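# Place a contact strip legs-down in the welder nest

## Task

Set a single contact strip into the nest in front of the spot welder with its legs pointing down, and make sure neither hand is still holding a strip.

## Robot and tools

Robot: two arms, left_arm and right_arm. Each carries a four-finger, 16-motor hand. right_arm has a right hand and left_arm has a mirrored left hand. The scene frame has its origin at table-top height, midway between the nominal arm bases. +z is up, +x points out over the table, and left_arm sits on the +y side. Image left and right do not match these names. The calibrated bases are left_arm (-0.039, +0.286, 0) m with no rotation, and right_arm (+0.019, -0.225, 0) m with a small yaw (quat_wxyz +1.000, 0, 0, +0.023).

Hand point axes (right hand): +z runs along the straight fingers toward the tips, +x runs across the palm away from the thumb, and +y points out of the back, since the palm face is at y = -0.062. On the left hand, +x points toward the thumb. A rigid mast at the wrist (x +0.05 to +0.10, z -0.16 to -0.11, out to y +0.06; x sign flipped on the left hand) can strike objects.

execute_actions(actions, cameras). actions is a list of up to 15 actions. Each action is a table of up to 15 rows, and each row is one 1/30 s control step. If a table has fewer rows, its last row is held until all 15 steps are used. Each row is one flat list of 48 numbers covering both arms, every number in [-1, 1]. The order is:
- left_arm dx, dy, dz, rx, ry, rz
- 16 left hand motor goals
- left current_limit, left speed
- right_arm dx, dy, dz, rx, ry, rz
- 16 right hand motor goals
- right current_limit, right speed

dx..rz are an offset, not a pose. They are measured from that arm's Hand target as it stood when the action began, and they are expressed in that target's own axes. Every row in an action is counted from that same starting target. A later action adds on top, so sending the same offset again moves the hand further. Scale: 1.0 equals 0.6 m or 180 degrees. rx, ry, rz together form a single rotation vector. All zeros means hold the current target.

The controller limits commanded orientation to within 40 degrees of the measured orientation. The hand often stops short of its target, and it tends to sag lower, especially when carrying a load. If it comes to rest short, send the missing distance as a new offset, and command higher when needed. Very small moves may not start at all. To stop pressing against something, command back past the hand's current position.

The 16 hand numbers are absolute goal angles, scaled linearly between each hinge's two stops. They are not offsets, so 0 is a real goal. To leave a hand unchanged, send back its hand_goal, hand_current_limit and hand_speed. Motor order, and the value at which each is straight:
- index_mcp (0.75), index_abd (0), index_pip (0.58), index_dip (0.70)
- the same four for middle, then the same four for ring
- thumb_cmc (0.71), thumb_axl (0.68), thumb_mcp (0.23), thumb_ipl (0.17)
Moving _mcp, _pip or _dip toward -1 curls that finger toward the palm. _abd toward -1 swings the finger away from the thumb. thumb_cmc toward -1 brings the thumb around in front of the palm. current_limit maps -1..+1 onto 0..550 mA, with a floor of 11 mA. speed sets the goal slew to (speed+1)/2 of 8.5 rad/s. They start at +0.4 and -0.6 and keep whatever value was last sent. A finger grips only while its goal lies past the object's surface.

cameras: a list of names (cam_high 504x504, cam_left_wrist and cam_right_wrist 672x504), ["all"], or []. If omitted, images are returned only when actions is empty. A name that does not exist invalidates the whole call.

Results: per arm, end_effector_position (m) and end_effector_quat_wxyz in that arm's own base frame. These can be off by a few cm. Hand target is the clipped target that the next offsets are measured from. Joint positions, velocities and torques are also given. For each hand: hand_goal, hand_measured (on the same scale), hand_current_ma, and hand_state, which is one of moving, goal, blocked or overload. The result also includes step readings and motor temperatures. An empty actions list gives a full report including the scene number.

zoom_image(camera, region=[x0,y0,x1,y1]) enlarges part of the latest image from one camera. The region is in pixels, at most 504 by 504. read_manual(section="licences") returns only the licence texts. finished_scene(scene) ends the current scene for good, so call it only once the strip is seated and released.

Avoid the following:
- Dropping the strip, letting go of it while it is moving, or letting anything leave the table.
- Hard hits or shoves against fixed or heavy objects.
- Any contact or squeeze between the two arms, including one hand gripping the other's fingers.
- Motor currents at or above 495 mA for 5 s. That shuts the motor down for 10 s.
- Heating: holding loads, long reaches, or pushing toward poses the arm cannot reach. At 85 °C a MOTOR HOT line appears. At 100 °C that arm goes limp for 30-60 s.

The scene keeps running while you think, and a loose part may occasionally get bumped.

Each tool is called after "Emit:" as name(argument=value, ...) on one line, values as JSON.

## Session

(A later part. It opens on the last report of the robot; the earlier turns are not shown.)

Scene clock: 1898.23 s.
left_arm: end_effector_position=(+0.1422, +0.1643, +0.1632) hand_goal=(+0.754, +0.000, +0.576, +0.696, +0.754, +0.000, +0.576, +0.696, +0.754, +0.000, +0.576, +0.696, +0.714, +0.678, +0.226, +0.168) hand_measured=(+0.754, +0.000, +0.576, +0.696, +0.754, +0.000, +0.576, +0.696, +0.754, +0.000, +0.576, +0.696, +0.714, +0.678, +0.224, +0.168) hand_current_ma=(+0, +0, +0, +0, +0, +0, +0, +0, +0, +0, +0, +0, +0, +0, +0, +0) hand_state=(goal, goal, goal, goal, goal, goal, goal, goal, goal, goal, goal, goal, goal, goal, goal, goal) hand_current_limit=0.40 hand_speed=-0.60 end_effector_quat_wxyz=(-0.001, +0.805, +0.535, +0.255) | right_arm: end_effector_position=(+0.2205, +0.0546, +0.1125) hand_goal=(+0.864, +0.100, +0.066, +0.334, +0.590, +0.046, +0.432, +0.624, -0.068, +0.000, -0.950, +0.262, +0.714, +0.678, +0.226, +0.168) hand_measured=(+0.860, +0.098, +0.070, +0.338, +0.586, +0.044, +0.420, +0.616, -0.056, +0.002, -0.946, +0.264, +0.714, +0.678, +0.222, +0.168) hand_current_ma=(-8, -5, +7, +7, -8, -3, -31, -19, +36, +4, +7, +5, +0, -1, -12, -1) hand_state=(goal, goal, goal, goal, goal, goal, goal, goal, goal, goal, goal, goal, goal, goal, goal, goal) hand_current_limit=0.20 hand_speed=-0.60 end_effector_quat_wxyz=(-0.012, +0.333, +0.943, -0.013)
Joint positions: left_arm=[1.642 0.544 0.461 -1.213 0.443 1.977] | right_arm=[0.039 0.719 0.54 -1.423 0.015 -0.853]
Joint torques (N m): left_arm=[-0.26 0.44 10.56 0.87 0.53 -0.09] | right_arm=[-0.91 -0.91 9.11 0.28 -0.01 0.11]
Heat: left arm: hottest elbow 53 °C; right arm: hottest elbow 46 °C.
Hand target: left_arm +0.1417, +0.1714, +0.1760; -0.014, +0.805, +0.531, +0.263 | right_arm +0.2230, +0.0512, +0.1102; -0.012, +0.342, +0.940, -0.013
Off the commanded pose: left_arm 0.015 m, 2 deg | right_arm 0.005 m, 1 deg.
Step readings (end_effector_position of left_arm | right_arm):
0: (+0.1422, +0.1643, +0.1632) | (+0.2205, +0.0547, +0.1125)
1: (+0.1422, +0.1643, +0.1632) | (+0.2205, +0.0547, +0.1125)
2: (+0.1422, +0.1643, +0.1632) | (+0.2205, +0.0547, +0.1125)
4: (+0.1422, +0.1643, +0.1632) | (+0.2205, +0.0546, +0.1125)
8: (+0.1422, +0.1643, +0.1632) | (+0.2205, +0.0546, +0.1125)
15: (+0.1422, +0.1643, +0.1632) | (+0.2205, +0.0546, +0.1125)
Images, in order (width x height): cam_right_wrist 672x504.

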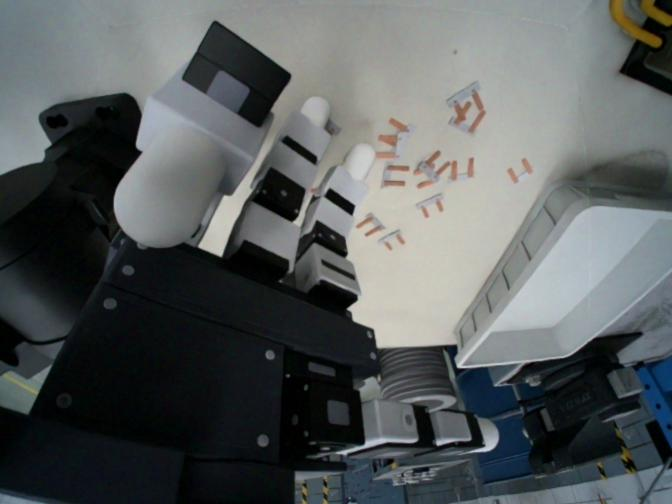

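Emit:
execute_actions(actions=[[[0,0,0,0,0,0,0.754,0,0.576,0.696,0.754,0,0.576,0.696,0.754,0,0.576,0.696,0.714,0.678,0.226,0.168,0.4,-0.6,0,0,0,0,0,0,0.863,0.1,0.066,0.333,0.57,0.03,0.46,0.64,-0.068,0,-0.95,0.262,0.714,0.678,0.226,0.168,0.2,-0.6]]], cameras=["cam_right_wrist"])

Emit:
zoom_image(camera="cam_right_wrist", region=[270, 60, 410, 200])

Emit:
execute_actions(actions=[[[0,0,0,0,0,0,0.754,0,0.576,0.696,0.754,0,0.576,0.696,0.754,0,0.576,0.696,0.714,0.678,0.226,0.168,0.4,-0.6,0,0,0,0,0,0,0.863,0.1,0.066,0.333,0.57,0.0,0.46,0.64,-0.068,0,-0.95,0.262,0.714,0.678,0.226,0.168,0.2,-0.6]]], cameras=["cam_right_wrist"])

Emit:
zoom_image(camera="cam_right_wrist", region=[270, 60, 410, 200])

Scene clock: 1917.70 s.
left_arm: end_effector_position=(+0.1422, +0.1643, +0.1632) hand_goal=(+0.754, +0.000, +0.576, +0.696, +0.754, +0.000, +0.576, +0.696, +0.754, +0.000, +0.576, +0.696, +0.714, +0.678, +0.226, +0.168) hand_measured=(+0.754, +0.000, +0.576, +0.696, +0.754, +0.000, +0.576, +0.696, +0.754, +0.000, +0.576, +0.696, +0.714, +0.678, +0.224, +0.168) hand_current_ma=(+0, +0, +0, +0, +0, +0, +0, +0, +0, +0, +0, +0, +0, +0, +0, +0) hand_state=(goal, goal, goal, goal, goal, goal, goal, goal, goal, goal, goal, goal, goal, goal, goal, goal) hand_current_limit=0.40 hand_speed=-0.60 end_effector_quat_wxyz=(-0.001, +0.805, +0.535, +0.255) | right_arm: end_effector_position=(+0.2211, +0.0543, +0.1125) hand_goal=(+0.864, +0.100, +0.066, +0.334, +0.570, +0.030, +0.460, +0.640, -0.068, +0.000, -0.950, +0.262, +0.714, +0.678, +0.226, +0.168) hand_measured=(+0.860, +0.098, +0.070, +0.338, +0.568, +0.050, +0.450, +0.634, -0.056, +0.002, -0.946, +0.264, +0.714, +0.678, +0.222, +0.168) hand_current_ma=(-8, -5, +7, +7, -5, +51, -28, -16, +36, +4, +7, +5, +0, -1, -12, -1) hand_state=(goal, goal, goal, goal, goal, blocked, goal, goal, goal, goal, goal, goal, goal, goal, goal, goal) hand_current_limit=0.20 hand_speed=-0.60 end_effector_quat_wxyz=(-0.011, +0.333, +0.943, -0.013)
Joint positions: left_arm=[1.642 0.544 0.461 -1.213 0.443 1.977] | right_arm=[0.038 0.719 0.54 -1.421 0.016 -0.853]
Joint torques (N m): left_arm=[-0.26 0.44 10.56 0.87 0.53 -0.09] | right_arm=[-1.26 -0.56 8.98 0.2 -0.07 0.12]
Heat: left arm: hottest elbow 53 °C; right arm: hottest elbow 46 °C.
Hand target: left_arm +0.1417, +0.1714, +0.1760; -0.014, +0.805, +0.531, +0.263 | right_arm +0.2230, +0.0512, +0.1102; -0.011, +0.342, +0.940, -0.013
Off the commanded pose: left_arm 0.015 m, 2 deg | right_arm 0.004 m, 1 deg.
Step readings (end_effector_position of left_arm | right_arm):
0: (+0.1422, +0.1643, +0.1632) | (+0.2210, +0.0543, +0.1125)
1: (+0.1422, +0.1643, +0.1632) | (+0.2210, +0.0543, +0.1125)
2: (+0.1422, +0.1643, +0.1632) | (+0.2210, +0.0543, +0.1125)
4: (+0.1422, +0.1643, +0.1632) | (+0.2210, +0.0543, +0.1125)
8: (+0.1422, +0.1643, +0.1632) | (+0.2211, +0.0543, +0.1125)
15: (+0.1422, +0.1643, +0.1632) | (+0.2211, +0.0543, +0.1125)
Images, in order (width x height): cam_right_wrist 672x504.

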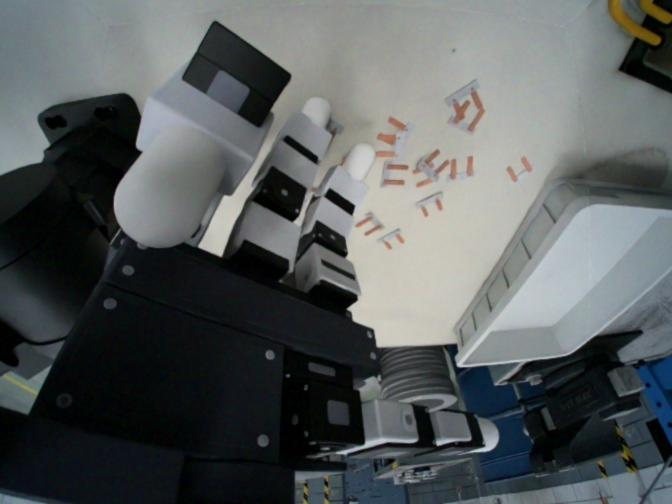

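Scaled by 3.600 from the camera's 672x504 image, which has a finer 960x720 frame.

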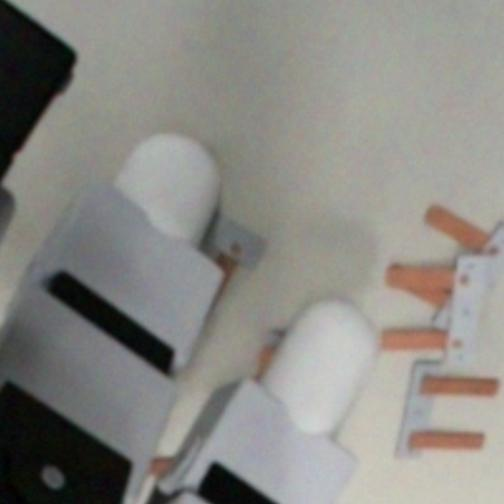

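Scene clock: 1918.40 s.
left_arm: end_effector_position=(+0.1422, +0.1643, +0.1632) hand_goal=(+0.754, +0.000, +0.576, +0.696, +0.754, +0.000, +0.576, +0.696, +0.754, +0.000, +0.576, +0.696, +0.714, +0.678, +0.226, +0.168) hand_measured=(+0.754, +0.000, +0.576, +0.696, +0.754, +0.000, +0.576, +0.696, +0.754, +0.000, +0.576, +0.696, +0.714, +0.678, +0.224, +0.168) hand_current_ma=(+0, +0, +0, +0, +0, +0, +0, +0, +0, +0, +0, +0, +0, +0, +0, +0) hand_state=(goal, goal, goal, goal, goal, goal, goal, goal, goal, goal, goal, goal, goal, goal, goal, goal) hand_current_limit=0.40 hand_speed=-0.60 end_effector_quat_wxyz=(-0.001, +0.805, +0.535, +0.255) | right_arm: end_effector_position=(+0.2214, +0.0543, +0.1126) hand_goal=(+0.864, +0.100, +0.066, +0.334, +0.570, +0.000, +0.460, +0.640, -0.068, +0.000, -0.950, +0.262, +0.714, +0.678, +0.226, +0.168) hand_measured=(+0.860, +0.098, +0.070, +0.338, +0.568, +0.022, +0.450, +0.634, -0.056, +0.002, -0.946, +0.264, +0.714, +0.678, +0.222, +0.168) hand_current_ma=(-8, -5, +7, +7, -6, +54, -27, -16, +36, +4, +7, +5, +0, -1, -12, -1) hand_state=(goal, goal, goal, goal, goal, blocked, goal, goal, goal, goal, goal, goal, goal, goal, goal, goal) hand_current_limit=0.20 hand_speed=-0.60 end_effector_quat_wxyz=(-0.010, +0.333, +0.943, -0.013)
Joint positions: left_arm=[1.642 0.544 0.461 -1.213 0.443 1.977] | right_arm=[0.038 0.719 0.54 -1.42 0.016 -0.853]
Joint torques (N m): left_arm=[-0.26 0.5 10.56 0.87 0.53 -0.09] | right_arm=[-1.44 -1.14 8.98 0.34 0 0.11]
Heat: left arm: hottest elbow 53 °C; right arm: hottest elbow 46 °C.
Hand target: left_arm +0.1417, +0.1714, +0.1760; -0.014, +0.805, +0.531, +0.263 | right_arm +0.2230, +0.0512, +0.1102; -0.012, +0.342, +0.940, -0.013
Off the commanded pose: left_arm 0.015 m, 2 deg | right_arm 0.004 m, 1 deg.
Step readings (end_effector_position of left_arm | right_arm):
0: (+0.1422, +0.1643, +0.1632) | (+0.2211, +0.0543, +0.1125)
1: (+0.1422, +0.1643, +0.1632) | (+0.2211, +0.0543, +0.1125)
2: (+0.1422, +0.1643, +0.1632) | (+0.2211, +0.0543, +0.1125)
4: (+0.1422, +0.1643, +0.1632) | (+0.2214, +0.0543, +0.1126)
8: (+0.1422, +0.1643, +0.1632) | (+0.2214, +0.0543, +0.1126)
15: (+0.1422, +0.1643, +0.1632) | (+0.2214, +0.0543, +0.1126)
Images, in order (width x height): cam_right_wrist 672x504.

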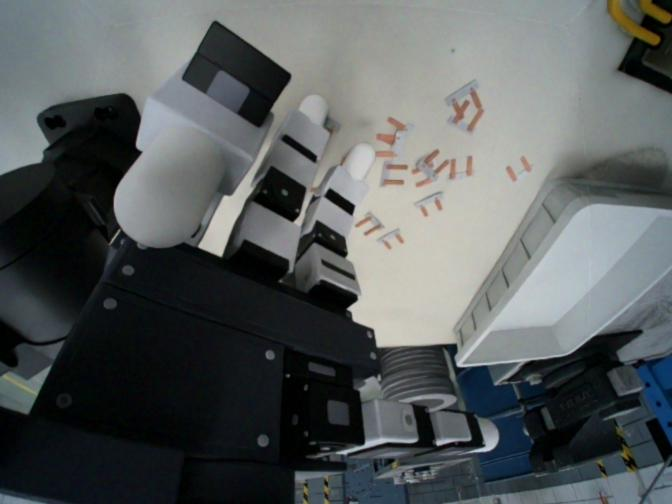

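Scaled by 3.600 from the camera's 672x504 image, which has a finer 960x720 frame.

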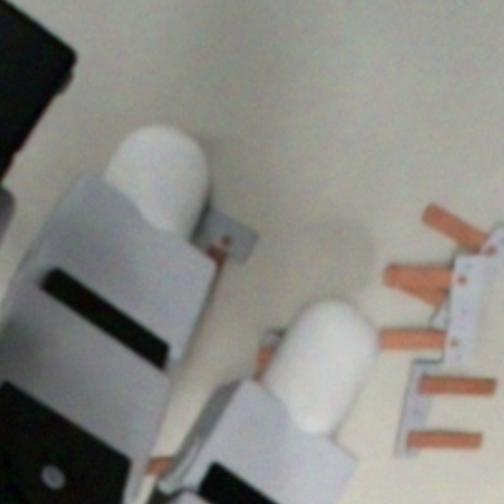

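Emit:
execute_actions(actions=[[[0,0,0,0,0,0,0.754,0,0.576,0.696,0.754,0,0.576,0.696,0.754,0,0.576,0.696,0.714,0.678,0.226,0.168,0.4,-0.6,0,0,0,0,0,0,0.685,0.05,0.314,0.493,0.57,0.01,0.5,0.66,-0.068,0,-0.95,0.262,0.714,0.678,0.226,0.168,0.2,-0.6]],[[0,0,0,0,0,0,0.754,0,0.576,0.696,0.754,0,0.576,0.696,0.754,0,0.576,0.696,0.714,0.678,0.226,0.168,0.4,-0.6,0,0,0,0,0,0,0.685,0.0,0.314,0.493,0.57,0.01,0.5,0.66,-0.068,0,-0.95,0.262,0.714,0.678,0.226,0.168,0.2,-0.6]]], cameras=["cam_right_wrist"])

Emit:
zoom_image(camera="cam_right_wrist", region=[270, 60, 410, 200])

Emit:
execute_actions(actions=[[[0,0,0,0,0,0,0.754,0,0.576,0.696,0.754,0,0.576,0.696,0.754,0,0.576,0.696,0.714,0.678,0.226,0.168,0.4,-0.6,0,0,0,0,0,0,0.685,-0.08,0.314,0.493,0.57,0.01,0.5,0.66,-0.068,0,-0.95,0.262,0.714,0.678,0.226,0.168,0.2,-0.6]]], cameras=["cam_right_wrist"])

Emit:
zoom_image(camera="cam_right_wrist", region=[270, 60, 410, 200])

Scene clock: 1954.30 s.
left_arm: end_effector_position=(+0.1422, +0.1643, +0.1632) hand_goal=(+0.754, +0.000, +0.576, +0.696, +0.754, +0.000, +0.576, +0.696, +0.754, +0.000, +0.576, +0.696, +0.714, +0.678, +0.226, +0.168) hand_measured=(+0.754, +0.000, +0.576, +0.696, +0.754, +0.000, +0.576, +0.696, +0.754, +0.000, +0.576, +0.696, +0.714, +0.678, +0.224, +0.168) hand_current_ma=(+0, +0, +0, +0, +0, +0, +0, +0, +0, +0, +0, +0, +0, +0, +0, +0) hand_state=(goal, goal, goal, goal, goal, goal, goal, goal, goal, goal, goal, goal, goal, goal, goal, goal) hand_current_limit=0.40 hand_speed=-0.60 end_effector_quat_wxyz=(-0.001, +0.805, +0.535, +0.255) | right_arm: end_effector_position=(+0.2213, +0.0546, +0.1127) hand_goal=(+0.686, +0.000, +0.314, +0.494, +0.570, +0.010, +0.500, +0.660, -0.068, +0.000, -0.950, +0.262, +0.714, +0.678, +0.226, +0.168) hand_measured=(+0.688, +0.002, +0.312, +0.492, +0.556, +0.006, +0.472, +0.644, -0.056, +0.002, -0.946, +0.264, +0.714, +0.678, +0.222, +0.168) hand_current_ma=(+6, +5, -3, -5, -44, -9, -90, -44, +36, +4, +7, +5, +0, -1, -12, -1) hand_state=(goal, goal, goal, goal, goal, goal, blocked, goal, goal, goal, goal, goal, goal, goal, goal, goal) hand_current_limit=0.20 hand_speed=-0.60 end_effector_quat_wxyz=(-0.011, +0.333, +0.943, -0.012)
Joint positions: left_arm=[1.642 0.544 0.461 -1.213 0.443 1.977] | right_arm=[0.038 0.719 0.54 -1.42 0.014 -0.853]
Joint torques (N m): left_arm=[-0.26 0.44 10.56 0.87 0.53 -0.09] | right_arm=[-1.38 -0.73 8.95 0.21 0.01 0.13]
Heat: left arm: hottest elbow 53 °C; right arm: hottest elbow 46 °C.
Hand target: left_arm +0.1417, +0.1714, +0.1760; -0.014, +0.805, +0.531, +0.263 | right_arm +0.2230, +0.0512, +0.1102; -0.012, +0.342, +0.940, -0.013
Off the commanded pose: left_arm 0.015 m, 2 deg | right_arm 0.005 m, 1 deg.
Step readings (end_effector_position of left_arm | right_arm):
0: (+0.1422, +0.1643, +0.1632) | (+0.2214, +0.0543, +0.1126)
1: (+0.1422, +0.1643, +0.1632) | (+0.2214, +0.0543, +0.1126)
2: (+0.1422, +0.1643, +0.1632) | (+0.2214, +0.0543, +0.1126)
4: (+0.1422, +0.1643, +0.1632) | (+0.2213, +0.0546, +0.1127)
8: (+0.1422, +0.1643, +0.1632) | (+0.2213, +0.0546, +0.1127)
15: (+0.1422, +0.1643, +0.1632) | (+0.2213, +0.0546, +0.1127)
16: (+0.1422, +0.1643, +0.1632) | (+0.2213, +0.0546, +0.1127)
17: (+0.1422, +0.1643, +0.1632) | (+0.2213, +0.0546, +0.1127)
19: (+0.1422, +0.1643, +0.1632) | (+0.2213, +0.0546, +0.1127)
23: (+0.1422, +0.1643, +0.1632) | (+0.2213, +0.0546, +0.1127)
30: (+0.1422, +0.1643, +0.1632) | (+0.2213, +0.0546, +0.1127)
Images, in order (width x height): cam_right_wrist 672x504.

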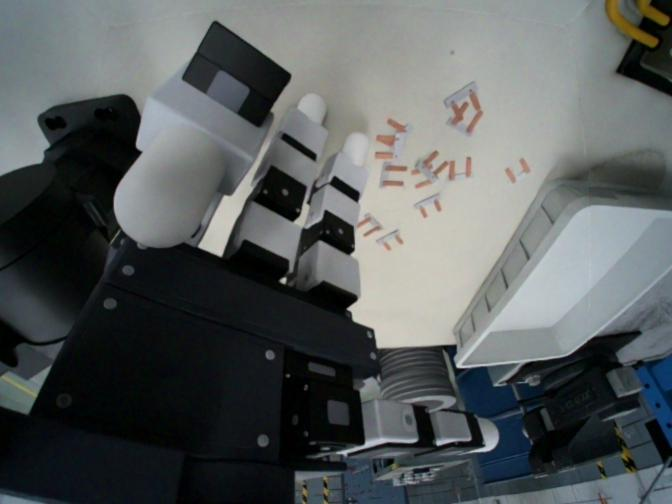

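Scaled by 3.600 from the camera's 672x504 image, which has a finer 960x720 frame.

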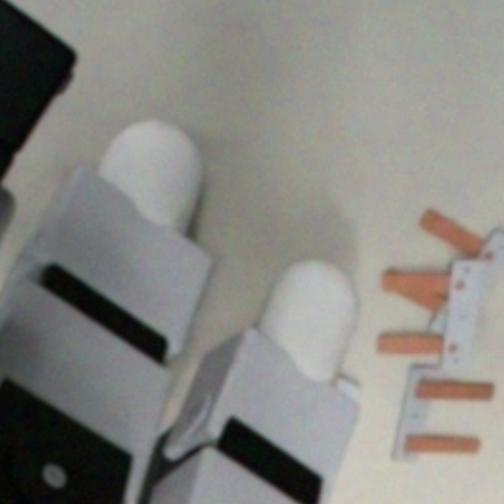

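Scene clock: 1955.00 s.
left_arm: end_effector_position=(+0.1422, +0.1643, +0.1632) hand_goal=(+0.754, +0.000, +0.576, +0.696, +0.754, +0.000, +0.576, +0.696, +0.754, +0.000, +0.576, +0.696, +0.714, +0.678, +0.226, +0.168) hand_measured=(+0.754, +0.000, +0.576, +0.696, +0.754, +0.000, +0.576, +0.696, +0.754, +0.000, +0.576, +0.696, +0.714, +0.678, +0.224, +0.168) hand_current_ma=(+0, +0, +0, +0, +0, +0, +0, +0, +0, +0, +0, +0, +0, +0, +0, +0) hand_state=(goal, goal, goal, goal, goal, goal, goal, goal, goal, goal, goal, goal, goal, goal, goal, goal) hand_current_limit=0.40 hand_speed=-0.60 end_effector_quat_wxyz=(-0.001, +0.805, +0.535, +0.255) | right_arm: end_effector_position=(+0.2213, +0.0546, +0.1127) hand_goal=(+0.686, -0.080, +0.314, +0.494, +0.570, +0.010, +0.500, +0.660, -0.068, +0.000, -0.950, +0.262, +0.714, +0.678, +0.226, +0.168) hand_measured=(+0.688, -0.076, +0.312, +0.492, +0.554, +0.006, +0.472, +0.644, -0.056, +0.002, -0.946, +0.264, +0.714, +0.678, +0.222, +0.168) hand_current_ma=(+5, +6, -3, -5, -45, -8, -88, -42, +36, +4, +7, +5, +0, -1, -12, -1) hand_state=(goal, goal, goal, goal, goal, goal, blocked, goal, goal, goal, goal, goal, goal, goal, goal, goal) hand_current_limit=0.20 hand_speed=-0.60 end_effector_quat_wxyz=(-0.011, +0.333, +0.943, -0.012)
Joint positions: left_arm=[1.642 0.544 0.461 -1.213 0.443 1.977] | right_arm=[0.038 0.719 0.54 -1.42 0.014 -0.853]
Joint torques (N m): left_arm=[-0.26 0.44 10.56 0.87 0.53 -0.09] | right_arm=[-0.91 -0.44 8.99 0.28 0.02 0.12]
Heat: left arm: hottest elbow 53 °C; right arm: hottest elbow 46 °C.
Hand target: left_arm +0.1417, +0.1714, +0.1760; -0.014, +0.805, +0.531, +0.263 | right_arm +0.2230, +0.0512, +0.1102; -0.012, +0.342, +0.940, -0.013
Off the commanded pose: left_arm 0.015 m, 2 deg | right_arm 0.005 m, 1 deg.
Step readings (end_effector_position of left_arm | right_arm):
0: (+0.1422, +0.1643, +0.1632) | (+0.2213, +0.0546, +0.1127)
1: (+0.1422, +0.1643, +0.1632) | (+0.2213, +0.0546, +0.1127)
2: (+0.1422, +0.1643, +0.1632) | (+0.2213, +0.0546, +0.1127)
4: (+0.1422, +0.1643, +0.1632) | (+0.2213, +0.0546, +0.1127)
8: (+0.1422, +0.1643, +0.1632) | (+0.2213, +0.0546, +0.1127)
15: (+0.1422, +0.1643, +0.1632) | (+0.2213, +0.0546, +0.1127)
Images, in order (width x height): cam_right_wrist 672x504.

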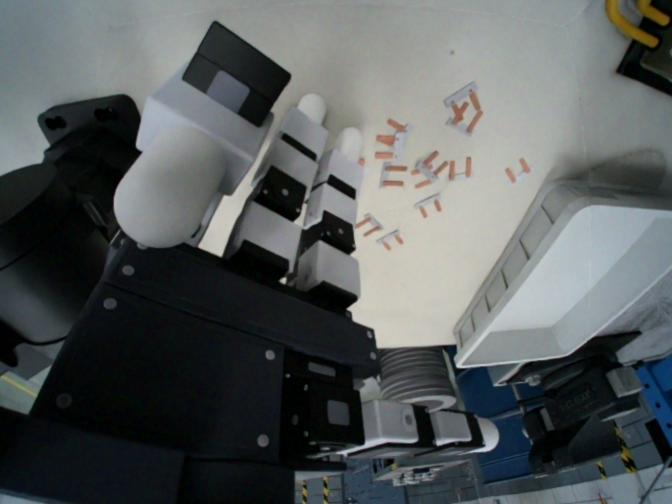

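Scaled by 3.600 from the camera's 672x504 image, which has a finer 960x720 frame.

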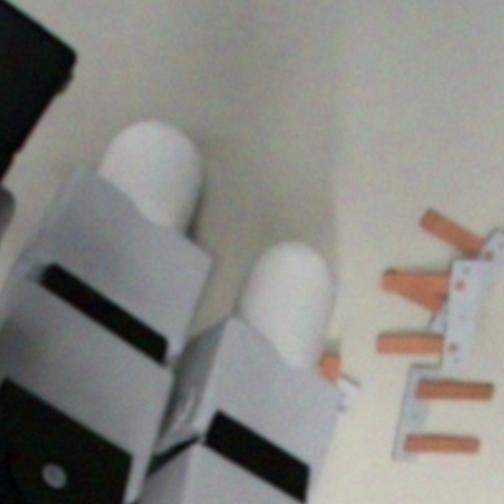

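Emit:
execute_actions(actions=[[[0,0,0,0,0,0,0.754,0,0.576,0.696,0.754,0,0.576,0.696,0.754,0,0.576,0.696,0.714,0.678,0.226,0.168,0.4,-0.6,0,0,-0.1,0,0,0,0.863,0.1,0.066,0.333,0.863,-0.1,0.066,0.333,-0.068,0,-0.95,0.262,0.714,0.678,0.226,0.168,0.2,-0.6]],[[0,0,0,0,0,0,0.754,0,0.576,0.696,0.754,0,0.576,0.696,0.754,0,0.576,0.696,0.714,0.678,0.226,0.168,0.4,-0.6,0,0,0,0,0,0,-0.068,0,-0.95,0.262,-0.068,0,-0.95,0.262,-0.068,0,-0.95,0.262,0.714,0.678,0.226,0.168,0.2,0]]], cameras=["cam_right_wrist", "cam_high"])

Emit:
zoom_image(camera="cam_right_wrist", region=[250, 40, 510, 240])

Emit:
zoom_image(camera="cam_high", region=[95, 190, 185, 280])

Scene clock: 1968.73 s.
left_arm: end_effector_position=(+0.1422, +0.1643, +0.1632) hand_goal=(+0.754, +0.000, +0.576, +0.696, +0.754, +0.000, +0.576, +0.696, +0.754, +0.000, +0.576, +0.696, +0.714, +0.678, +0.226, +0.168) hand_measured=(+0.754, +0.000, +0.576, +0.696, +0.754, +0.000, +0.576, +0.696, +0.754, +0.000, +0.576, +0.696, +0.714, +0.678, +0.224, +0.168) hand_current_ma=(+0, +0, +0, +0, +0, +0, +0, +0, +0, +0, +0, +0, +0, +0, +0, +0) hand_state=(goal, goal, goal, goal, goal, goal, goal, goal, goal, goal, goal, goal, goal, goal, goal, goal) hand_current_limit=0.40 hand_speed=-0.60 end_effector_quat_wxyz=(-0.001, +0.805, +0.535, +0.255) | right_arm: end_effector_position=(+0.2106, +0.0536, +0.1444) hand_goal=(-0.068, +0.000, -0.950, +0.262, -0.068, +0.000, -0.950, +0.262, -0.068, +0.000, -0.950, +0.262, +0.714, +0.678, +0.226, +0.168) hand_measured=(-0.054, +0.002, -0.946, +0.264, -0.054, -0.004, -0.946, +0.264, -0.056, +0.002, -0.946, +0.264, +0.714, +0.678, +0.222, +0.168) hand_current_ma=(+42, +5, +9, +5, +40, -6, +11, +6, +36, +4, +7, +5, +0, -1, -12, -1) hand_state=(goal, goal, goal, goal, goal, goal, goal, goal, goal, goal, goal, goal, goal, goal, goal, goal) hand_current_limit=0.20 hand_speed=0.00 end_effector_quat_wxyz=(-0.035, +0.335, +0.941, -0.023)
Joint positions: left_arm=[1.642 0.544 0.461 -1.213 0.443 1.977] | right_arm=[0.038 0.712 0.629 -1.571 0.016 -0.848]
Joint torques (N m): left_arm=[-0.32 0.5 10.56 0.87 0.53 -0.09] | right_arm=[-0.44 -1.73 14.41 -0.53 -0.17 0.18]
Heat: left arm: hottest elbow 53 °C; right arm: hottest elbow 47 °C.
Hand target: left_arm +0.1417, +0.1714, +0.1760; -0.014, +0.805, +0.531, +0.263 | right_arm +0.2247, +0.0522, +0.1700; -0.012, +0.342, +0.940, -0.013
Off the commanded pose: left_arm 0.015 m, 2 deg | right_arm 0.029 m, 3 deg.
Step readings (end_effector_position of left_arm | right_arm):
0: (+0.1422, +0.1643, +0.1632) | (+0.2213, +0.0546, +0.1127)
1: (+0.1422, +0.1643, +0.1632) | (+0.2213, +0.0546, +0.1127)
2: (+0.1422, +0.1643, +0.1632) | (+0.2201, +0.0545, +0.1130)
4: (+0.1422, +0.1643, +0.1632) | (+0.2153, +0.0542, +0.1155)
8: (+0.1422, +0.1643, +0.1632) | (+0.2095, +0.0538, +0.1280)
15: (+0.1422, +0.1643, +0.1632) | (+0.2126, +0.0539, +0.1448)
16: (+0.1422, +0.1643, +0.1632) | (+0.2121, +0.0539, +0.1447)
17: (+0.1422, +0.1643, +0.1632) | (+0.2114, +0.0536, +0.1444)
19: (+0.1422, +0.1643, +0.1632) | (+0.2106, +0.0536, +0.1443)
23: (+0.1422, +0.1643, +0.1632) | (+0.2105, +0.0536, +0.1443)
30: (+0.1422, +0.1643, +0.1632) | (+0.2106, +0.0536, +0.1444)
Images, in order (width x height): cam_high 504x504, cam_right_wrist 672x504.

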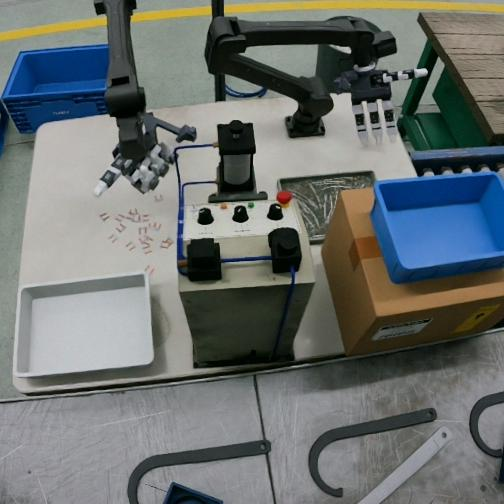

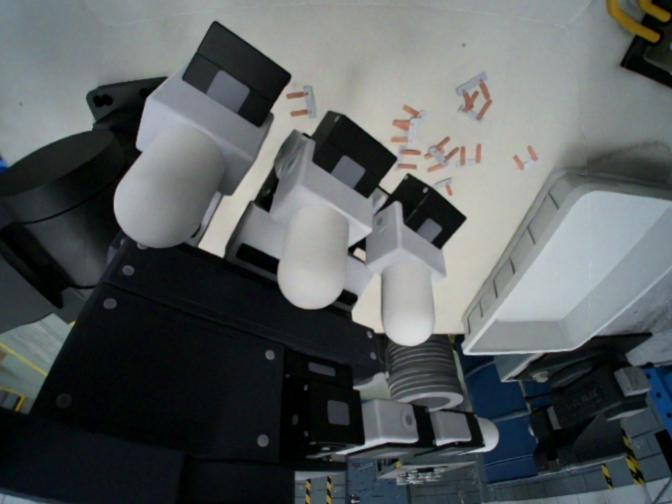

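Scaled by 1.938 from the camera's 672x504 image, which has a finer 960x720 frame.

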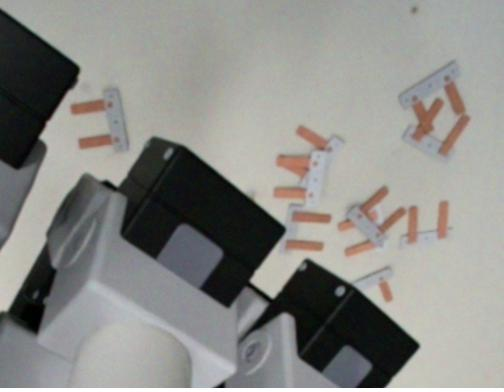

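Scaled by 5.600 from the camera's 504x504 image, which has a finer 720x720 frame.

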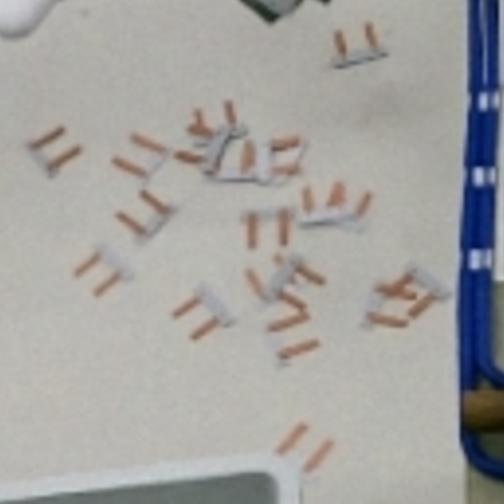

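Emit:
execute_actions(actions=[[[0,0,0,0,0,0,0.754,0,0.576,0.696,0.754,0,0.576,0.696,0.754,0,0.576,0.696,0.714,0.678,0.226,0.168,0.4,-0.6,-0.0262,-0.0045,-0.02,0,0,0.125,-0.068,0,-0.95,0.262,-0.068,0,-0.95,0.262,-0.068,0,-0.95,0.262,0.714,0.678,0.226,0.168,0.2,0]],[[0,0,0,0,0,0,0.754,0,0.576,0.696,0.754,0,0.576,0.696,0.754,0,0.576,0.696,0.714,0.678,0.226,0.168,0.4,-0.6,0,0,0.02,0,0,0.125,-0.068,0,-0.95,0.262,-0.068,0,-0.95,0.262,-0.068,0,-0.95,0.262,0.714,0.678,0.226,0.168,0.2,0]]], cameras=["cam_right_wrist"])

Scene clock: 2001.37 s.
left_arm: end_effector_position=(+0.1422, +0.1643, +0.1632) hand_goal=(+0.754, +0.000, +0.576, +0.696, +0.754, +0.000, +0.576, +0.696, +0.754, +0.000, +0.576, +0.696, +0.714, +0.678, +0.226, +0.168) hand_measured=(+0.754, +0.000, +0.576, +0.696, +0.754, +0.000, +0.576, +0.696, +0.754, +0.000, +0.576, +0.696, +0.714, +0.678, +0.224, +0.168) hand_current_ma=(+0, +0, +0, +0, +0, +0, +0, +0, +0, +0, +0, +0, +0, +0, +0, +0) hand_state=(goal, goal, goal, goal, goal, goal, goal, goal, goal, goal, goal, goal, goal, goal, goal, goal) hand_current_limit=0.40 hand_speed=-0.60 end_effector_quat_wxyz=(-0.001, +0.805, +0.535, +0.255) | right_arm: end_effector_position=(+0.2218, +0.0347, +0.1530) hand_goal=(-0.068, +0.000, -0.950, +0.262, -0.068, +0.000, -0.950, +0.262, -0.068, +0.000, -0.950, +0.262, +0.714, +0.678, +0.226, +0.168) hand_measured=(-0.054, +0.002, -0.946, +0.264, -0.054, -0.004, -0.946, +0.264, -0.056, +0.002, -0.946, +0.264, +0.714, +0.678, +0.222, +0.168) hand_current_ma=(+42, +5, +8, +5, +40, -6, +10, +6, +36, +4, +7, +5, -1, -1, -12, -1) hand_state=(goal, goal, goal, goal, goal, goal, goal, goal, goal, goal, goal, goal, goal, goal, goal, goal) hand_current_limit=0.20 hand_speed=0.00 end_effector_quat_wxyz=(-0.023, +0.672, +0.740, -0.030)
Joint positions: left_arm=[1.642 0.544 0.461 -1.213 0.443 1.977] | right_arm=[0.338 0.718 0.653 -1.58 -0.011 0.242]
Joint torques (N m): left_arm=[-0.26 0.44 10.56 0.87 0.53 -0.09] | right_arm=[1.73 -0.85 12.7 0.43 0.21 0.23]
Heat: left arm: hottest elbow 54 °C; right arm: hottest elbow 51 °C.
Hand target: left_arm +0.1417, +0.1714, +0.1760; -0.014, +0.805, +0.531, +0.263 | right_arm +0.2351, +0.0401, +0.1700; -0.006, +0.675, +0.737, -0.016
Off the commanded pose: left_arm 0.015 m, 2 deg | right_arm 0.022 m, 3 deg.
Step readings (end_effector_position of left_arm | right_arm):
0: (+0.1422, +0.1643, +0.1632) | (+0.2106, +0.0536, +0.1444)
1: (+0.1422, +0.1643, +0.1632) | (+0.2107, +0.0536, +0.1445)
2: (+0.1422, +0.1643, +0.1632) | (+0.2109, +0.0537, +0.1449)
4: (+0.1422, +0.1643, +0.1632) | (+0.2111, +0.0528, +0.1463)
8: (+0.1422, +0.1643, +0.1632) | (+0.2142, +0.0460, +0.1518)
15: (+0.1422, +0.1643, +0.1632) | (+0.2197, +0.0426, +0.1573)
16: (+0.1422, +0.1643, +0.1632) | (+0.2200, +0.0421, +0.1574)
17: (+0.1422, +0.1643, +0.1632) | (+0.2203, +0.0425, +0.1575)
19: (+0.1422, +0.1643, +0.1632) | (+0.2203, +0.0451, +0.1575)
23: (+0.1422, +0.1643, +0.1632) | (+0.2203, +0.0464, +0.1571)
30: (+0.1422, +0.1643, +0.1632) | (+0.2219, +0.0419, +0.1551)
Images, in order (width x height): cam_right_wrist 672x504.

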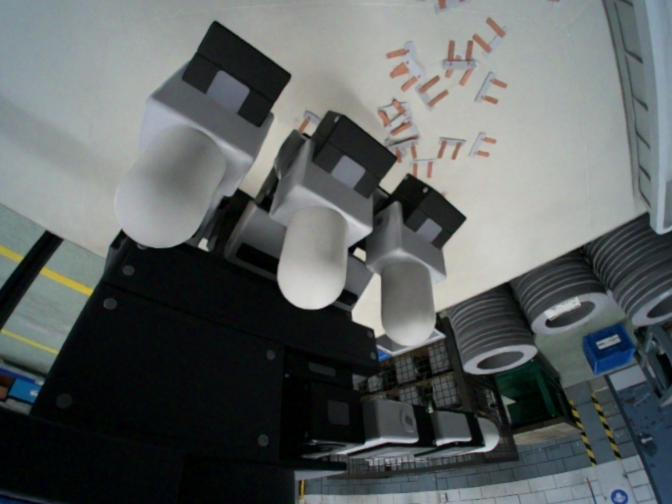

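Emit:
execute_actions(actions=[[[0,0,0,0,0,0,0.754,0,0.576,0.696,0.754,0,0.576,0.696,0.754,0,0.576,0.696,0.714,0.678,0.226,0.168,0.4,-0.6,0,0,-0.05,0,0,0,0.685,0.08,0.314,0.493,0.685,-0.08,0.314,0.493,-0.068,0,-0.95,0.262,0.714,0.678,0.226,0.168,0.2,0]],[[0,0,0,0,0,0,0.754,0,0.576,0.696,0.754,0,0.576,0.696,0.754,0,0.576,0.696,0.714,0.678,0.226,0.168,0.4,-0.6,0,0,0.12,0,0,0,0.685,0.08,0.314,0.493,0.685,-0.08,0.314,0.493,-0.068,0,-0.95,0.262,0.714,0.678,0.226,0.168,0.2,0]]], cameras=["cam_right_wrist"])

Emit:
zoom_image(camera="cam_right_wrist", region=[270, 60, 410, 200])

Scene clock: 2009.27 s.
left_arm: end_effector_position=(+0.1422, +0.1643, +0.1632) hand_goal=(+0.754, +0.000, +0.576, +0.696, +0.754, +0.000, +0.576, +0.696, +0.754, +0.000, +0.576, +0.696, +0.714, +0.678, +0.226, +0.168) hand_measured=(+0.754, +0.000, +0.576, +0.696, +0.754, +0.000, +0.576, +0.696, +0.754, +0.000, +0.576, +0.696, +0.714, +0.678, +0.224, +0.168) hand_current_ma=(+0, +0, +0, +0, +0, +0, +0, +0, +0, +0, +0, +0, +0, +0, +0, +0) hand_state=(goal, goal, goal, goal, goal, goal, goal, goal, goal, goal, goal, goal, goal, goal, goal, goal) hand_current_limit=0.40 hand_speed=-0.60 end_effector_quat_wxyz=(-0.001, +0.805, +0.535, +0.255) | right_arm: end_effector_position=(+0.2322, +0.0369, +0.1296) hand_goal=(+0.686, +0.080, +0.314, +0.494, +0.686, -0.080, +0.314, +0.494, -0.068, +0.000, -0.950, +0.262, +0.714, +0.678, +0.226, +0.168) hand_measured=(+0.686, +0.078, +0.312, +0.492, +0.686, -0.076, +0.312, +0.492, -0.056, +0.002, -0.946, +0.264, +0.714, +0.678, +0.222, +0.168) hand_current_ma=(-1, -5, -3, -4, -1, +7, -3, -5, +36, +4, +7, +5, -1, -1, -12, -1) hand_state=(goal, goal, goal, goal, goal, goal, goal, goal, goal, goal, goal, goal, goal, goal, goal, goal) hand_current_limit=0.20 hand_speed=0.00 end_effector_quat_wxyz=(-0.008, +0.676, +0.736, -0.017)
Joint positions: left_arm=[1.642 0.544 0.461 -1.213 0.443 1.977] | right_arm=[0.35 0.733 0.589 -1.464 0.002 0.264]
Joint torques (N m): left_arm=[-0.26 0.44 10.56 0.88 0.53 -0.09] | right_arm=[0.5 -0.85 9.1 0.17 0.23 0.17]
Heat: left arm: hottest elbow 54 °C; right arm: hottest elbow 50 °C.
Hand target: left_arm +0.1417, +0.1714, +0.1760; -0.014, +0.805, +0.531, +0.263 | right_arm +0.2338, +0.0393, +0.1280; -0.006, +0.676, +0.737, -0.016
Off the commanded pose: left_arm 0.015 m, 2 deg | right_arm 0.003 m, 0 deg.
Step readings (end_effector_position of left_arm | right_arm):
0: (+0.1422, +0.1643, +0.1632) | (+0.2218, +0.0346, +0.1530)
1: (+0.1422, +0.1643, +0.1632) | (+0.2219, +0.0346, +0.1530)
2: (+0.1422, +0.1643, +0.1632) | (+0.2221, +0.0342, +0.1536)
4: (+0.1422, +0.1643, +0.1632) | (+0.2217, +0.0336, +0.1568)
8: (+0.1422, +0.1643, +0.1632) | (+0.2247, +0.0345, +0.1696)
15: (+0.1422, +0.1643, +0.1632) | (+0.2245, +0.0343, +0.1753)
16: (+0.1422, +0.1643, +0.1632) | (+0.2244, +0.0343, +0.1752)
17: (+0.1422, +0.1643, +0.1632) | (+0.2258, +0.0348, +0.1752)
19: (+0.1422, +0.1643, +0.1632) | (+0.2314, +0.0369, +0.1691)
23: (+0.1422, +0.1643, +0.1632) | (+0.2292, +0.0360, +0.1415)
30: (+0.1422, +0.1643, +0.1632) | (+0.2306, +0.0364, +0.1294)
Images, in order (width x height): cam_right_wrist 672x504.

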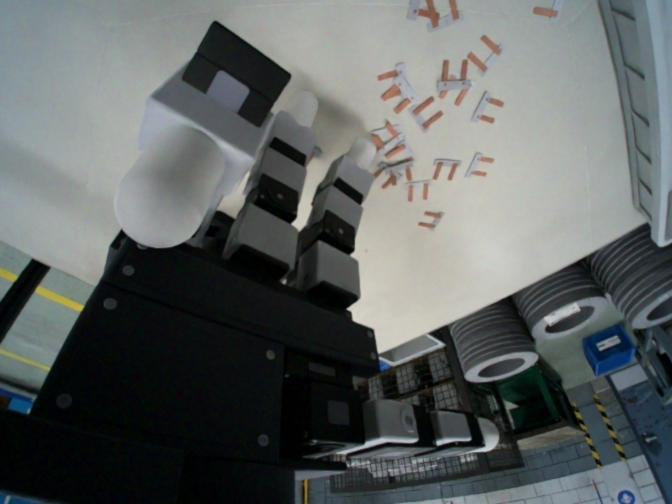

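Scaled by 3.600 from the camera's 672x504 image, which has a finer 960x720 frame.

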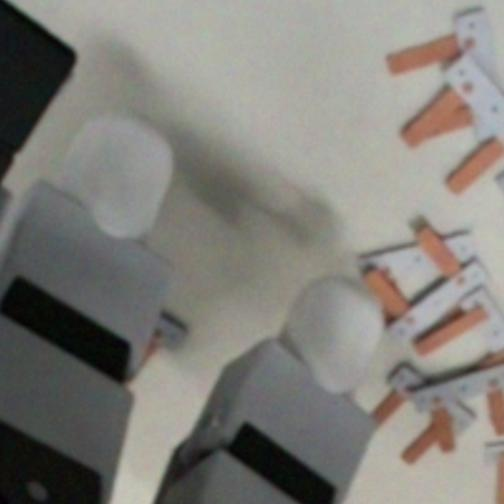

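Emit:
execute_actions(actions=[[[0,0,0,0,0,0,0.754,0,0.576,0.696,0.754,0,0.576,0.696,0.754,0,0.576,0.696,0.714,0.678,0.226,0.168,0.4,-0.6,0.0417,0,-0.04,0,0,0,0.863,0,0.066,0.333,-0.068,0,-0.95,0.262,-0.068,0,-0.95,0.262,0.714,0.678,0.226,0.168,0.2,0]],[[0,0,0,0,0,0,0.754,0,0.576,0.696,0.754,0,0.576,0.696,0.754,0,0.576,0.696,0.714,0.678,0.226,0.168,0.4,-0.6,0,0,0.04,0,0,0,0.89,0,0.358,0.551,-0.068,0,-0.95,0.262,-0.068,0,-0.95,0.262,0.714,0.678,0.226,0.168,0.2,0]]], cameras=["cam_right_wrist"])

Emit:
zoom_image(camera="cam_right_wrist", region=[250, 60, 410, 220])

Scene clock: 2033.37 s.
left_arm: end_effector_position=(+0.1422, +0.1643, +0.1632) hand_goal=(+0.754, +0.000, +0.576, +0.696, +0.754, +0.000, +0.576, +0.696, +0.754, +0.000, +0.576, +0.696, +0.714, +0.678, +0.226, +0.168) hand_measured=(+0.754, +0.000, +0.576, +0.696, +0.754, +0.000, +0.576, +0.696, +0.754, +0.000, +0.576, +0.696, +0.714, +0.678, +0.224, +0.168) hand_current_ma=(+0, +0, +0, +0, +0, +0, +0, +0, +0, +0, +0, +0, +0, +0, +0, +0) hand_state=(goal, goal, goal, goal, goal, goal, goal, goal, goal, goal, goal, goal, goal, goal, goal, goal) hand_current_limit=0.40 hand_speed=-0.60 end_effector_quat_wxyz=(-0.001, +0.805, +0.535, +0.255) | right_arm: end_effector_position=(+0.2296, +0.0610, +0.1276) hand_goal=(+0.890, +0.000, +0.358, +0.552, -0.068, +0.000, -0.950, +0.262, -0.068, +0.000, -0.950, +0.262, +0.714, +0.678, +0.226, +0.168) hand_measured=(+0.884, +0.002, +0.356, +0.550, -0.054, -0.004, -0.946, +0.264, -0.056, +0.002, -0.946, +0.264, +0.714, +0.678, +0.222, +0.168) hand_current_ma=(-13, +4, -5, -5, +41, -6, +11, +6, +36, +4, +7, +5, -1, -1, -12, -1) hand_state=(goal, goal, goal, goal, goal, goal, goal, goal, goal, goal, goal, goal, goal, goal, goal, goal) hand_current_limit=0.20 hand_speed=0.00 end_effector_quat_wxyz=(-0.008, +0.676, +0.736, -0.019)
Joint positions: left_arm=[1.642 0.544 0.461 -1.213 0.443 1.977] | right_arm=[0.49 0.765 0.597 -1.443 -0.003 0.405]
Joint torques (N m): left_arm=[-0.32 0.44 10.56 0.87 0.53 -0.09] | right_arm=[0.32 -1.44 9.46 0.17 0.26 0.25]
Heat: left arm: hottest elbow 54 °C; right arm: hottest elbow 50 °C.
Hand target: left_arm +0.1417, +0.1714, +0.1760; -0.014, +0.805, +0.531, +0.263 | right_arm +0.2316, +0.0643, +0.1276; -0.006, +0.676, +0.737, -0.016
Off the commanded pose: left_arm 0.015 m, 2 deg | right_arm 0.004 m, 0 deg.
Step readings (end_effector_position of left_arm | right_arm):
0: (+0.1422, +0.1643, +0.1632) | (+0.2323, +0.0369, +0.1296)
1: (+0.1422, +0.1643, +0.1632) | (+0.2323, +0.0370, +0.1296)
2: (+0.1422, +0.1643, +0.1632) | (+0.2319, +0.0376, +0.1294)
4: (+0.1422, +0.1643, +0.1632) | (+0.2287, +0.0438, +0.1282)
8: (+0.1422, +0.1643, +0.1632) | (+0.2207, +0.0560, +0.1249)
15: (+0.1422, +0.1643, +0.1632) | (+0.2195, +0.0568, +0.1270)
16: (+0.1422, +0.1643, +0.1632) | (+0.2195, +0.0565, +0.1272)
17: (+0.1422, +0.1643, +0.1632) | (+0.2196, +0.0564, +0.1272)
19: (+0.1422, +0.1643, +0.1632) | (+0.2217, +0.0573, +0.1273)
23: (+0.1422, +0.1643, +0.1632) | (+0.2269, +0.0601, +0.1275)
30: (+0.1422, +0.1643, +0.1632) | (+0.2294, +0.0609, +0.1275)
Images, in order (width x height): cam_right_wrist 672x504.

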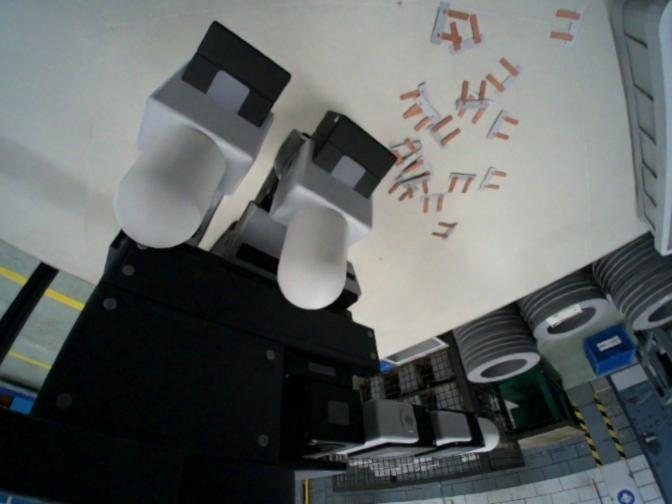

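Scaled by 3.150 from the camera's 672x504 image, which has a finer 960x720 frame.

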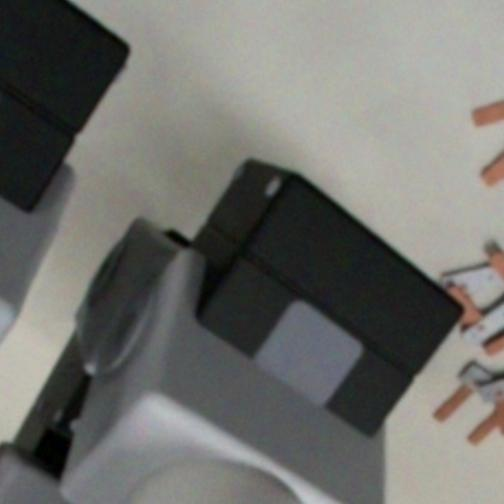

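Emit:
execute_actions(actions=[[[0,0,0,0,0,0,0.754,0,0.576,0.696,0.754,0,0.576,0.696,0.754,0,0.576,0.696,0.714,0.678,0.226,0.168,0.4,-0.6,0,0,0,0,0,0,0.89,0,0.358,0.551,0.98,-0.1,0.066,0.333,-0.068,0,-0.95,0.262,0.714,0.678,0.226,0.168,0.2,0]]], cameras=["cam_right_wrist"])

Emit:
zoom_image(camera="cam_right_wrist", region=[250, 60, 410, 220])

Scene clock: 2038.90 s.
left_arm: end_effector_position=(+0.1422, +0.1643, +0.1632) hand_goal=(+0.754, +0.000, +0.576, +0.696, +0.754, +0.000, +0.576, +0.696, +0.754, +0.000, +0.576, +0.696, +0.714, +0.678, +0.226, +0.168) hand_measured=(+0.754, +0.000, +0.576, +0.696, +0.754, +0.000, +0.576, +0.696, +0.754, +0.000, +0.576, +0.696, +0.714, +0.678, +0.224, +0.168) hand_current_ma=(+0, +0, +0, +0, +0, +0, +0, +0, +0, +0, +0, +0, +0, +0, +0, +0) hand_state=(goal, goal, goal, goal, goal, goal, goal, goal, goal, goal, goal, goal, goal, goal, goal, goal) hand_current_limit=0.40 hand_speed=-0.60 end_effector_quat_wxyz=(-0.001, +0.805, +0.535, +0.255) | right_arm: end_effector_position=(+0.2296, +0.0610, +0.1275) hand_goal=(+0.890, +0.000, +0.358, +0.552, +0.980, -0.100, +0.066, +0.334, -0.068, +0.000, -0.950, +0.262, +0.714, +0.678, +0.226, +0.168) hand_measured=(+0.884, +0.002, +0.356, +0.550, +0.974, -0.096, +0.064, +0.332, -0.056, +0.002, -0.946, +0.264, +0.714, +0.678, +0.222, +0.168) hand_current_ma=(-13, +4, -5, -5, -14, +7, -4, -4, +36, +4, +7, +5, -1, -1, -12, -1) hand_state=(goal, goal, goal, goal, goal, goal, goal, goal, goal, goal, goal, goal, goal, goal, goal, goal) hand_current_limit=0.20 hand_speed=0.00 end_effector_quat_wxyz=(-0.008, +0.676, +0.736, -0.019)
Joint positions: left_arm=[1.642 0.544 0.461 -1.213 0.443 1.977] | right_arm=[0.49 0.765 0.597 -1.443 -0.003 0.405]
Joint torques (N m): left_arm=[-0.26 0.44 10.56 0.87 0.53 -0.09] | right_arm=[0.85 -0.85 9.36 0.12 0.18 0.2]
Heat: left arm: hottest elbow 54 °C; right arm: hottest elbow 49 °C.
Hand target: left_arm +0.1417, +0.1714, +0.1760; -0.014, +0.805, +0.531, +0.263 | right_arm +0.2316, +0.0643, +0.1277; -0.006, +0.675, +0.737, -0.016
Off the commanded pose: left_arm 0.015 m, 2 deg | right_arm 0.004 m, 0 deg.
Step readings (end_effector_position of left_arm | right_arm):
0: (+0.1422, +0.1643, +0.1632) | (+0.2296, +0.0609, +0.1276)
1: (+0.1422, +0.1643, +0.1632) | (+0.2296, +0.0609, +0.1276)
2: (+0.1422, +0.1643, +0.1632) | (+0.2296, +0.0609, +0.1276)
4: (+0.1422, +0.1643, +0.1632) | (+0.2296, +0.0609, +0.1276)
8: (+0.1422, +0.1643, +0.1632) | (+0.2296, +0.0609, +0.1276)
15: (+0.1422, +0.1643, +0.1632) | (+0.2296, +0.0610, +0.1275)
Images, in order (width x height): cam_right_wrist 672x504.

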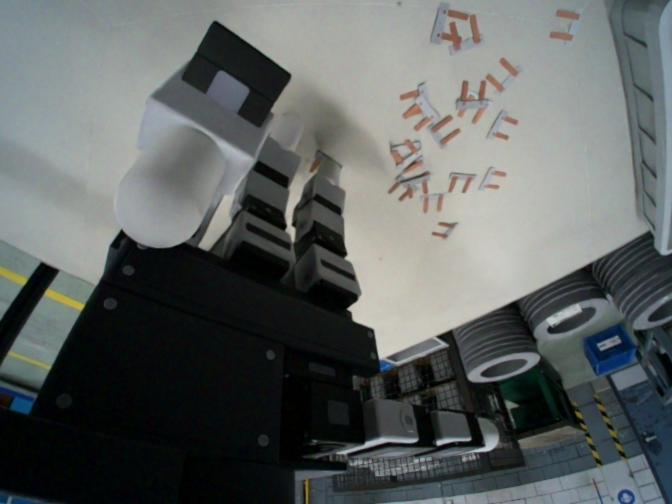

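Scaled by 3.150 from the camera's 672x504 image, which has a finer 960x720 frame.

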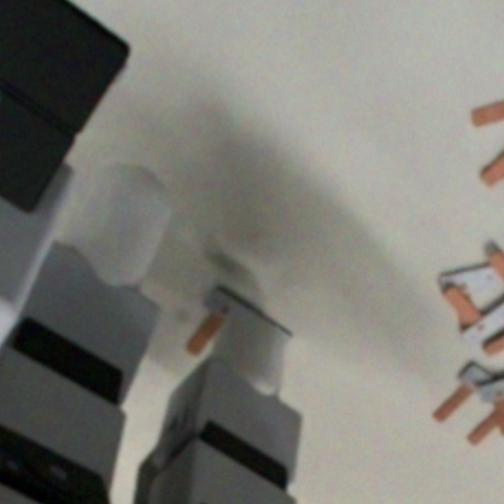

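Emit:
execute_actions(actions=[[[0,0,0,0,0,0,0.754,0,0.576,0.696,0.754,0,0.576,0.696,0.754,0,0.576,0.696,0.714,0.678,0.226,0.168,0.4,-0.6,0,0,0.012,0,0,0,0.89,0,0.358,0.551,0.98,-0.1,0.066,0.333,-0.068,0,-0.95,0.262,0.714,0.678,0.226,0.168,0.0,-0.3]]])

Emit:
execute_actions(actions=[[[0,0,0,0,0,0,0.754,0,0.576,0.696,0.754,0,0.576,0.696,0.754,0,0.576,0.696,0.714,0.678,0.226,0.168,0.4,-0.6,0,0,0.008,0,0,0,0.89,0,0.358,0.551,0.98,-0.1,0.066,0.333,-0.068,0,-0.95,0.262,0.714,0.678,0.226,0.168,0.0,-0.3]]])

Scene clock: 2053.83 s.
left_arm: end_effector_position=(+0.1422, +0.1643, +0.1632) hand_goal=(+0.754, +0.000, +0.576, +0.696, +0.754, +0.000, +0.576, +0.696, +0.754, +0.000, +0.576, +0.696, +0.714, +0.678, +0.226, +0.168) hand_measured=(+0.754, +0.000, +0.576, +0.696, +0.754, +0.000, +0.576, +0.696, +0.754, +0.000, +0.576, +0.696, +0.714, +0.678, +0.224, +0.168) hand_current_ma=(+0, +0, +0, +0, +0, +0, +0, +0, +0, +0, +0, +0, +0, +0, +0, +0) hand_state=(goal, goal, goal, goal, goal, goal, goal, goal, goal, goal, goal, goal, goal, goal, goal, goal) hand_current_limit=0.40 hand_speed=-0.60 end_effector_quat_wxyz=(-0.001, +0.805, +0.535, +0.255) | right_arm: end_effector_position=(+0.2314, +0.0619, +0.1234) hand_goal=(+0.890, +0.000, +0.358, +0.552, +0.980, -0.100, +0.066, +0.334, -0.068, +0.000, -0.950, +0.262, +0.714, +0.678, +0.226, +0.168) hand_measured=(+0.884, +0.002, +0.356, +0.550, +0.974, -0.096, +0.064, +0.332, -0.056, +0.002, -0.946, +0.264, +0.714, +0.678, +0.222, +0.168) hand_current_ma=(-13, +4, -5, -5, -14, +7, -4, -4, +36, +4, +7, +5, -1, -1, -12, -1) hand_state=(goal, goal, goal, goal, goal, goal, goal, goal, goal, goal, goal, goal, goal, goal, goal, goal) hand_current_limit=0.00 hand_speed=-0.30 end_effector_quat_wxyz=(-0.007, +0.676, +0.736, -0.015)
Joint positions: left_arm=[1.642 0.544 0.461 -1.213 0.443 1.977] | right_arm=[0.49 0.769 0.586 -1.422 -0.003 0.405]
Joint torques (N m): left_arm=[-0.26 0.44 10.56 0.87 0.53 -0.09] | right_arm=[0.91 -1.26 8.92 0.23 0.13 0.16]
Heat: left arm: hottest elbow 54 °C; right arm: hottest elbow 48 °C.
Hand target: left_arm +0.1417, +0.1714, +0.1760; -0.014, +0.805, +0.531, +0.263 | right_arm +0.2314, +0.0642, +0.1205; -0.006, +0.675, +0.737, -0.016
Off the commanded pose: left_arm 0.015 m, 2 deg | right_arm 0.004 m, 0 deg.
Step readings (end_effector_position of left_arm | right_arm):
0: (+0.1422, +0.1643, +0.1632) | (+0.2296, +0.0610, +0.1275)
1: (+0.1422, +0.1643, +0.1632) | (+0.2297, +0.0610, +0.1276)
2: (+0.1422, +0.1643, +0.1632) | (+0.2300, +0.0612, +0.1276)
4: (+0.1422, +0.1643, +0.1632) | (+0.2312, +0.0618, +0.1275)
8: (+0.1422, +0.1643, +0.1632) | (+0.2316, +0.0620, +0.1251)
15: (+0.1422, +0.1643, +0.1632) | (+0.2313, +0.0619, +0.1234)

Scene clock: 2054.53 s.
left_arm: end_effector_position=(+0.1422, +0.1643, +0.1632) hand_goal=(+0.754, +0.000, +0.576, +0.696, +0.754, +0.000, +0.576, +0.696, +0.754, +0.000, +0.576, +0.696, +0.714, +0.678, +0.226, +0.168) hand_measured=(+0.754, +0.000, +0.576, +0.696, +0.754, +0.000, +0.576, +0.696, +0.754, +0.000, +0.576, +0.696, +0.714, +0.678, +0.224, +0.168) hand_current_ma=(+0, +0, +0, +0, +0, +0, +0, +0, +0, +0, +0, +0, +0, +0, +0, +0) hand_state=(goal, goal, goal, goal, goal, goal, goal, goal, goal, goal, goal, goal, goal, goal, goal, goal) hand_current_limit=0.40 hand_speed=-0.60 end_effector_quat_wxyz=(-0.001, +0.805, +0.535, +0.255) | right_arm: end_effector_position=(+0.2319, +0.0619, +0.1203) hand_goal=(+0.890, +0.000, +0.358, +0.552, +0.980, -0.100, +0.066, +0.334, -0.068, +0.000, -0.950, +0.262, +0.714, +0.678, +0.226, +0.168) hand_measured=(+0.886, +0.000, +0.356, +0.550, +0.974, -0.096, +0.064, +0.332, -0.056, +0.002, -0.946, +0.264, +0.714, +0.678, +0.222, +0.168) hand_current_ma=(-7, +1, -6, -6, -14, +7, -4, -4, +36, +4, +7, +5, -1, -1, -12, -1) hand_state=(goal, goal, goal, goal, goal, goal, goal, goal, goal, goal, goal, goal, goal, goal, goal, goal) hand_current_limit=0.00 hand_speed=-0.30 end_effector_quat_wxyz=(-0.006, +0.676, +0.736, -0.014)
Joint positions: left_arm=[1.642 0.544 0.461 -1.213 0.443 1.977] | right_arm=[0.49 0.77 0.578 -1.409 -0.002 0.406]
Joint torques (N m): left_arm=[-0.26 0.44 10.56 0.88 0.53 -0.09] | right_arm=[0.67 -1.08 8.85 0.17 0.09 0.15]
Heat: left arm: hottest elbow 54 °C; right arm: hottest elbow 48 °C.
Hand target: left_arm +0.1417, +0.1714, +0.1760; -0.014, +0.805, +0.531, +0.263 | right_arm +0.2313, +0.0641, +0.1157; -0.006, +0.675, +0.737, -0.016
Off the commanded pose: left_arm 0.015 m, 2 deg | right_arm 0.005 m, 0 deg.
Step readings (end_effector_position of left_arm | right_arm):
0: (+0.1422, +0.1643, +0.1632) | (+0.2314, +0.0619, +0.1234)
1: (+0.1422, +0.1643, +0.1632) | (+0.2314, +0.0619, +0.1234)
2: (+0.1422, +0.1643, +0.1632) | (+0.2315, +0.0620, +0.1233)
4: (+0.1422, +0.1643, +0.1632) | (+0.2319, +0.0622, +0.1224)
8: (+0.1422, +0.1643, +0.1632) | (+0.2316, +0.0619, +0.1202)
15: (+0.1422, +0.1643, +0.1632) | (+0.2319, +0.0619, +0.1203)


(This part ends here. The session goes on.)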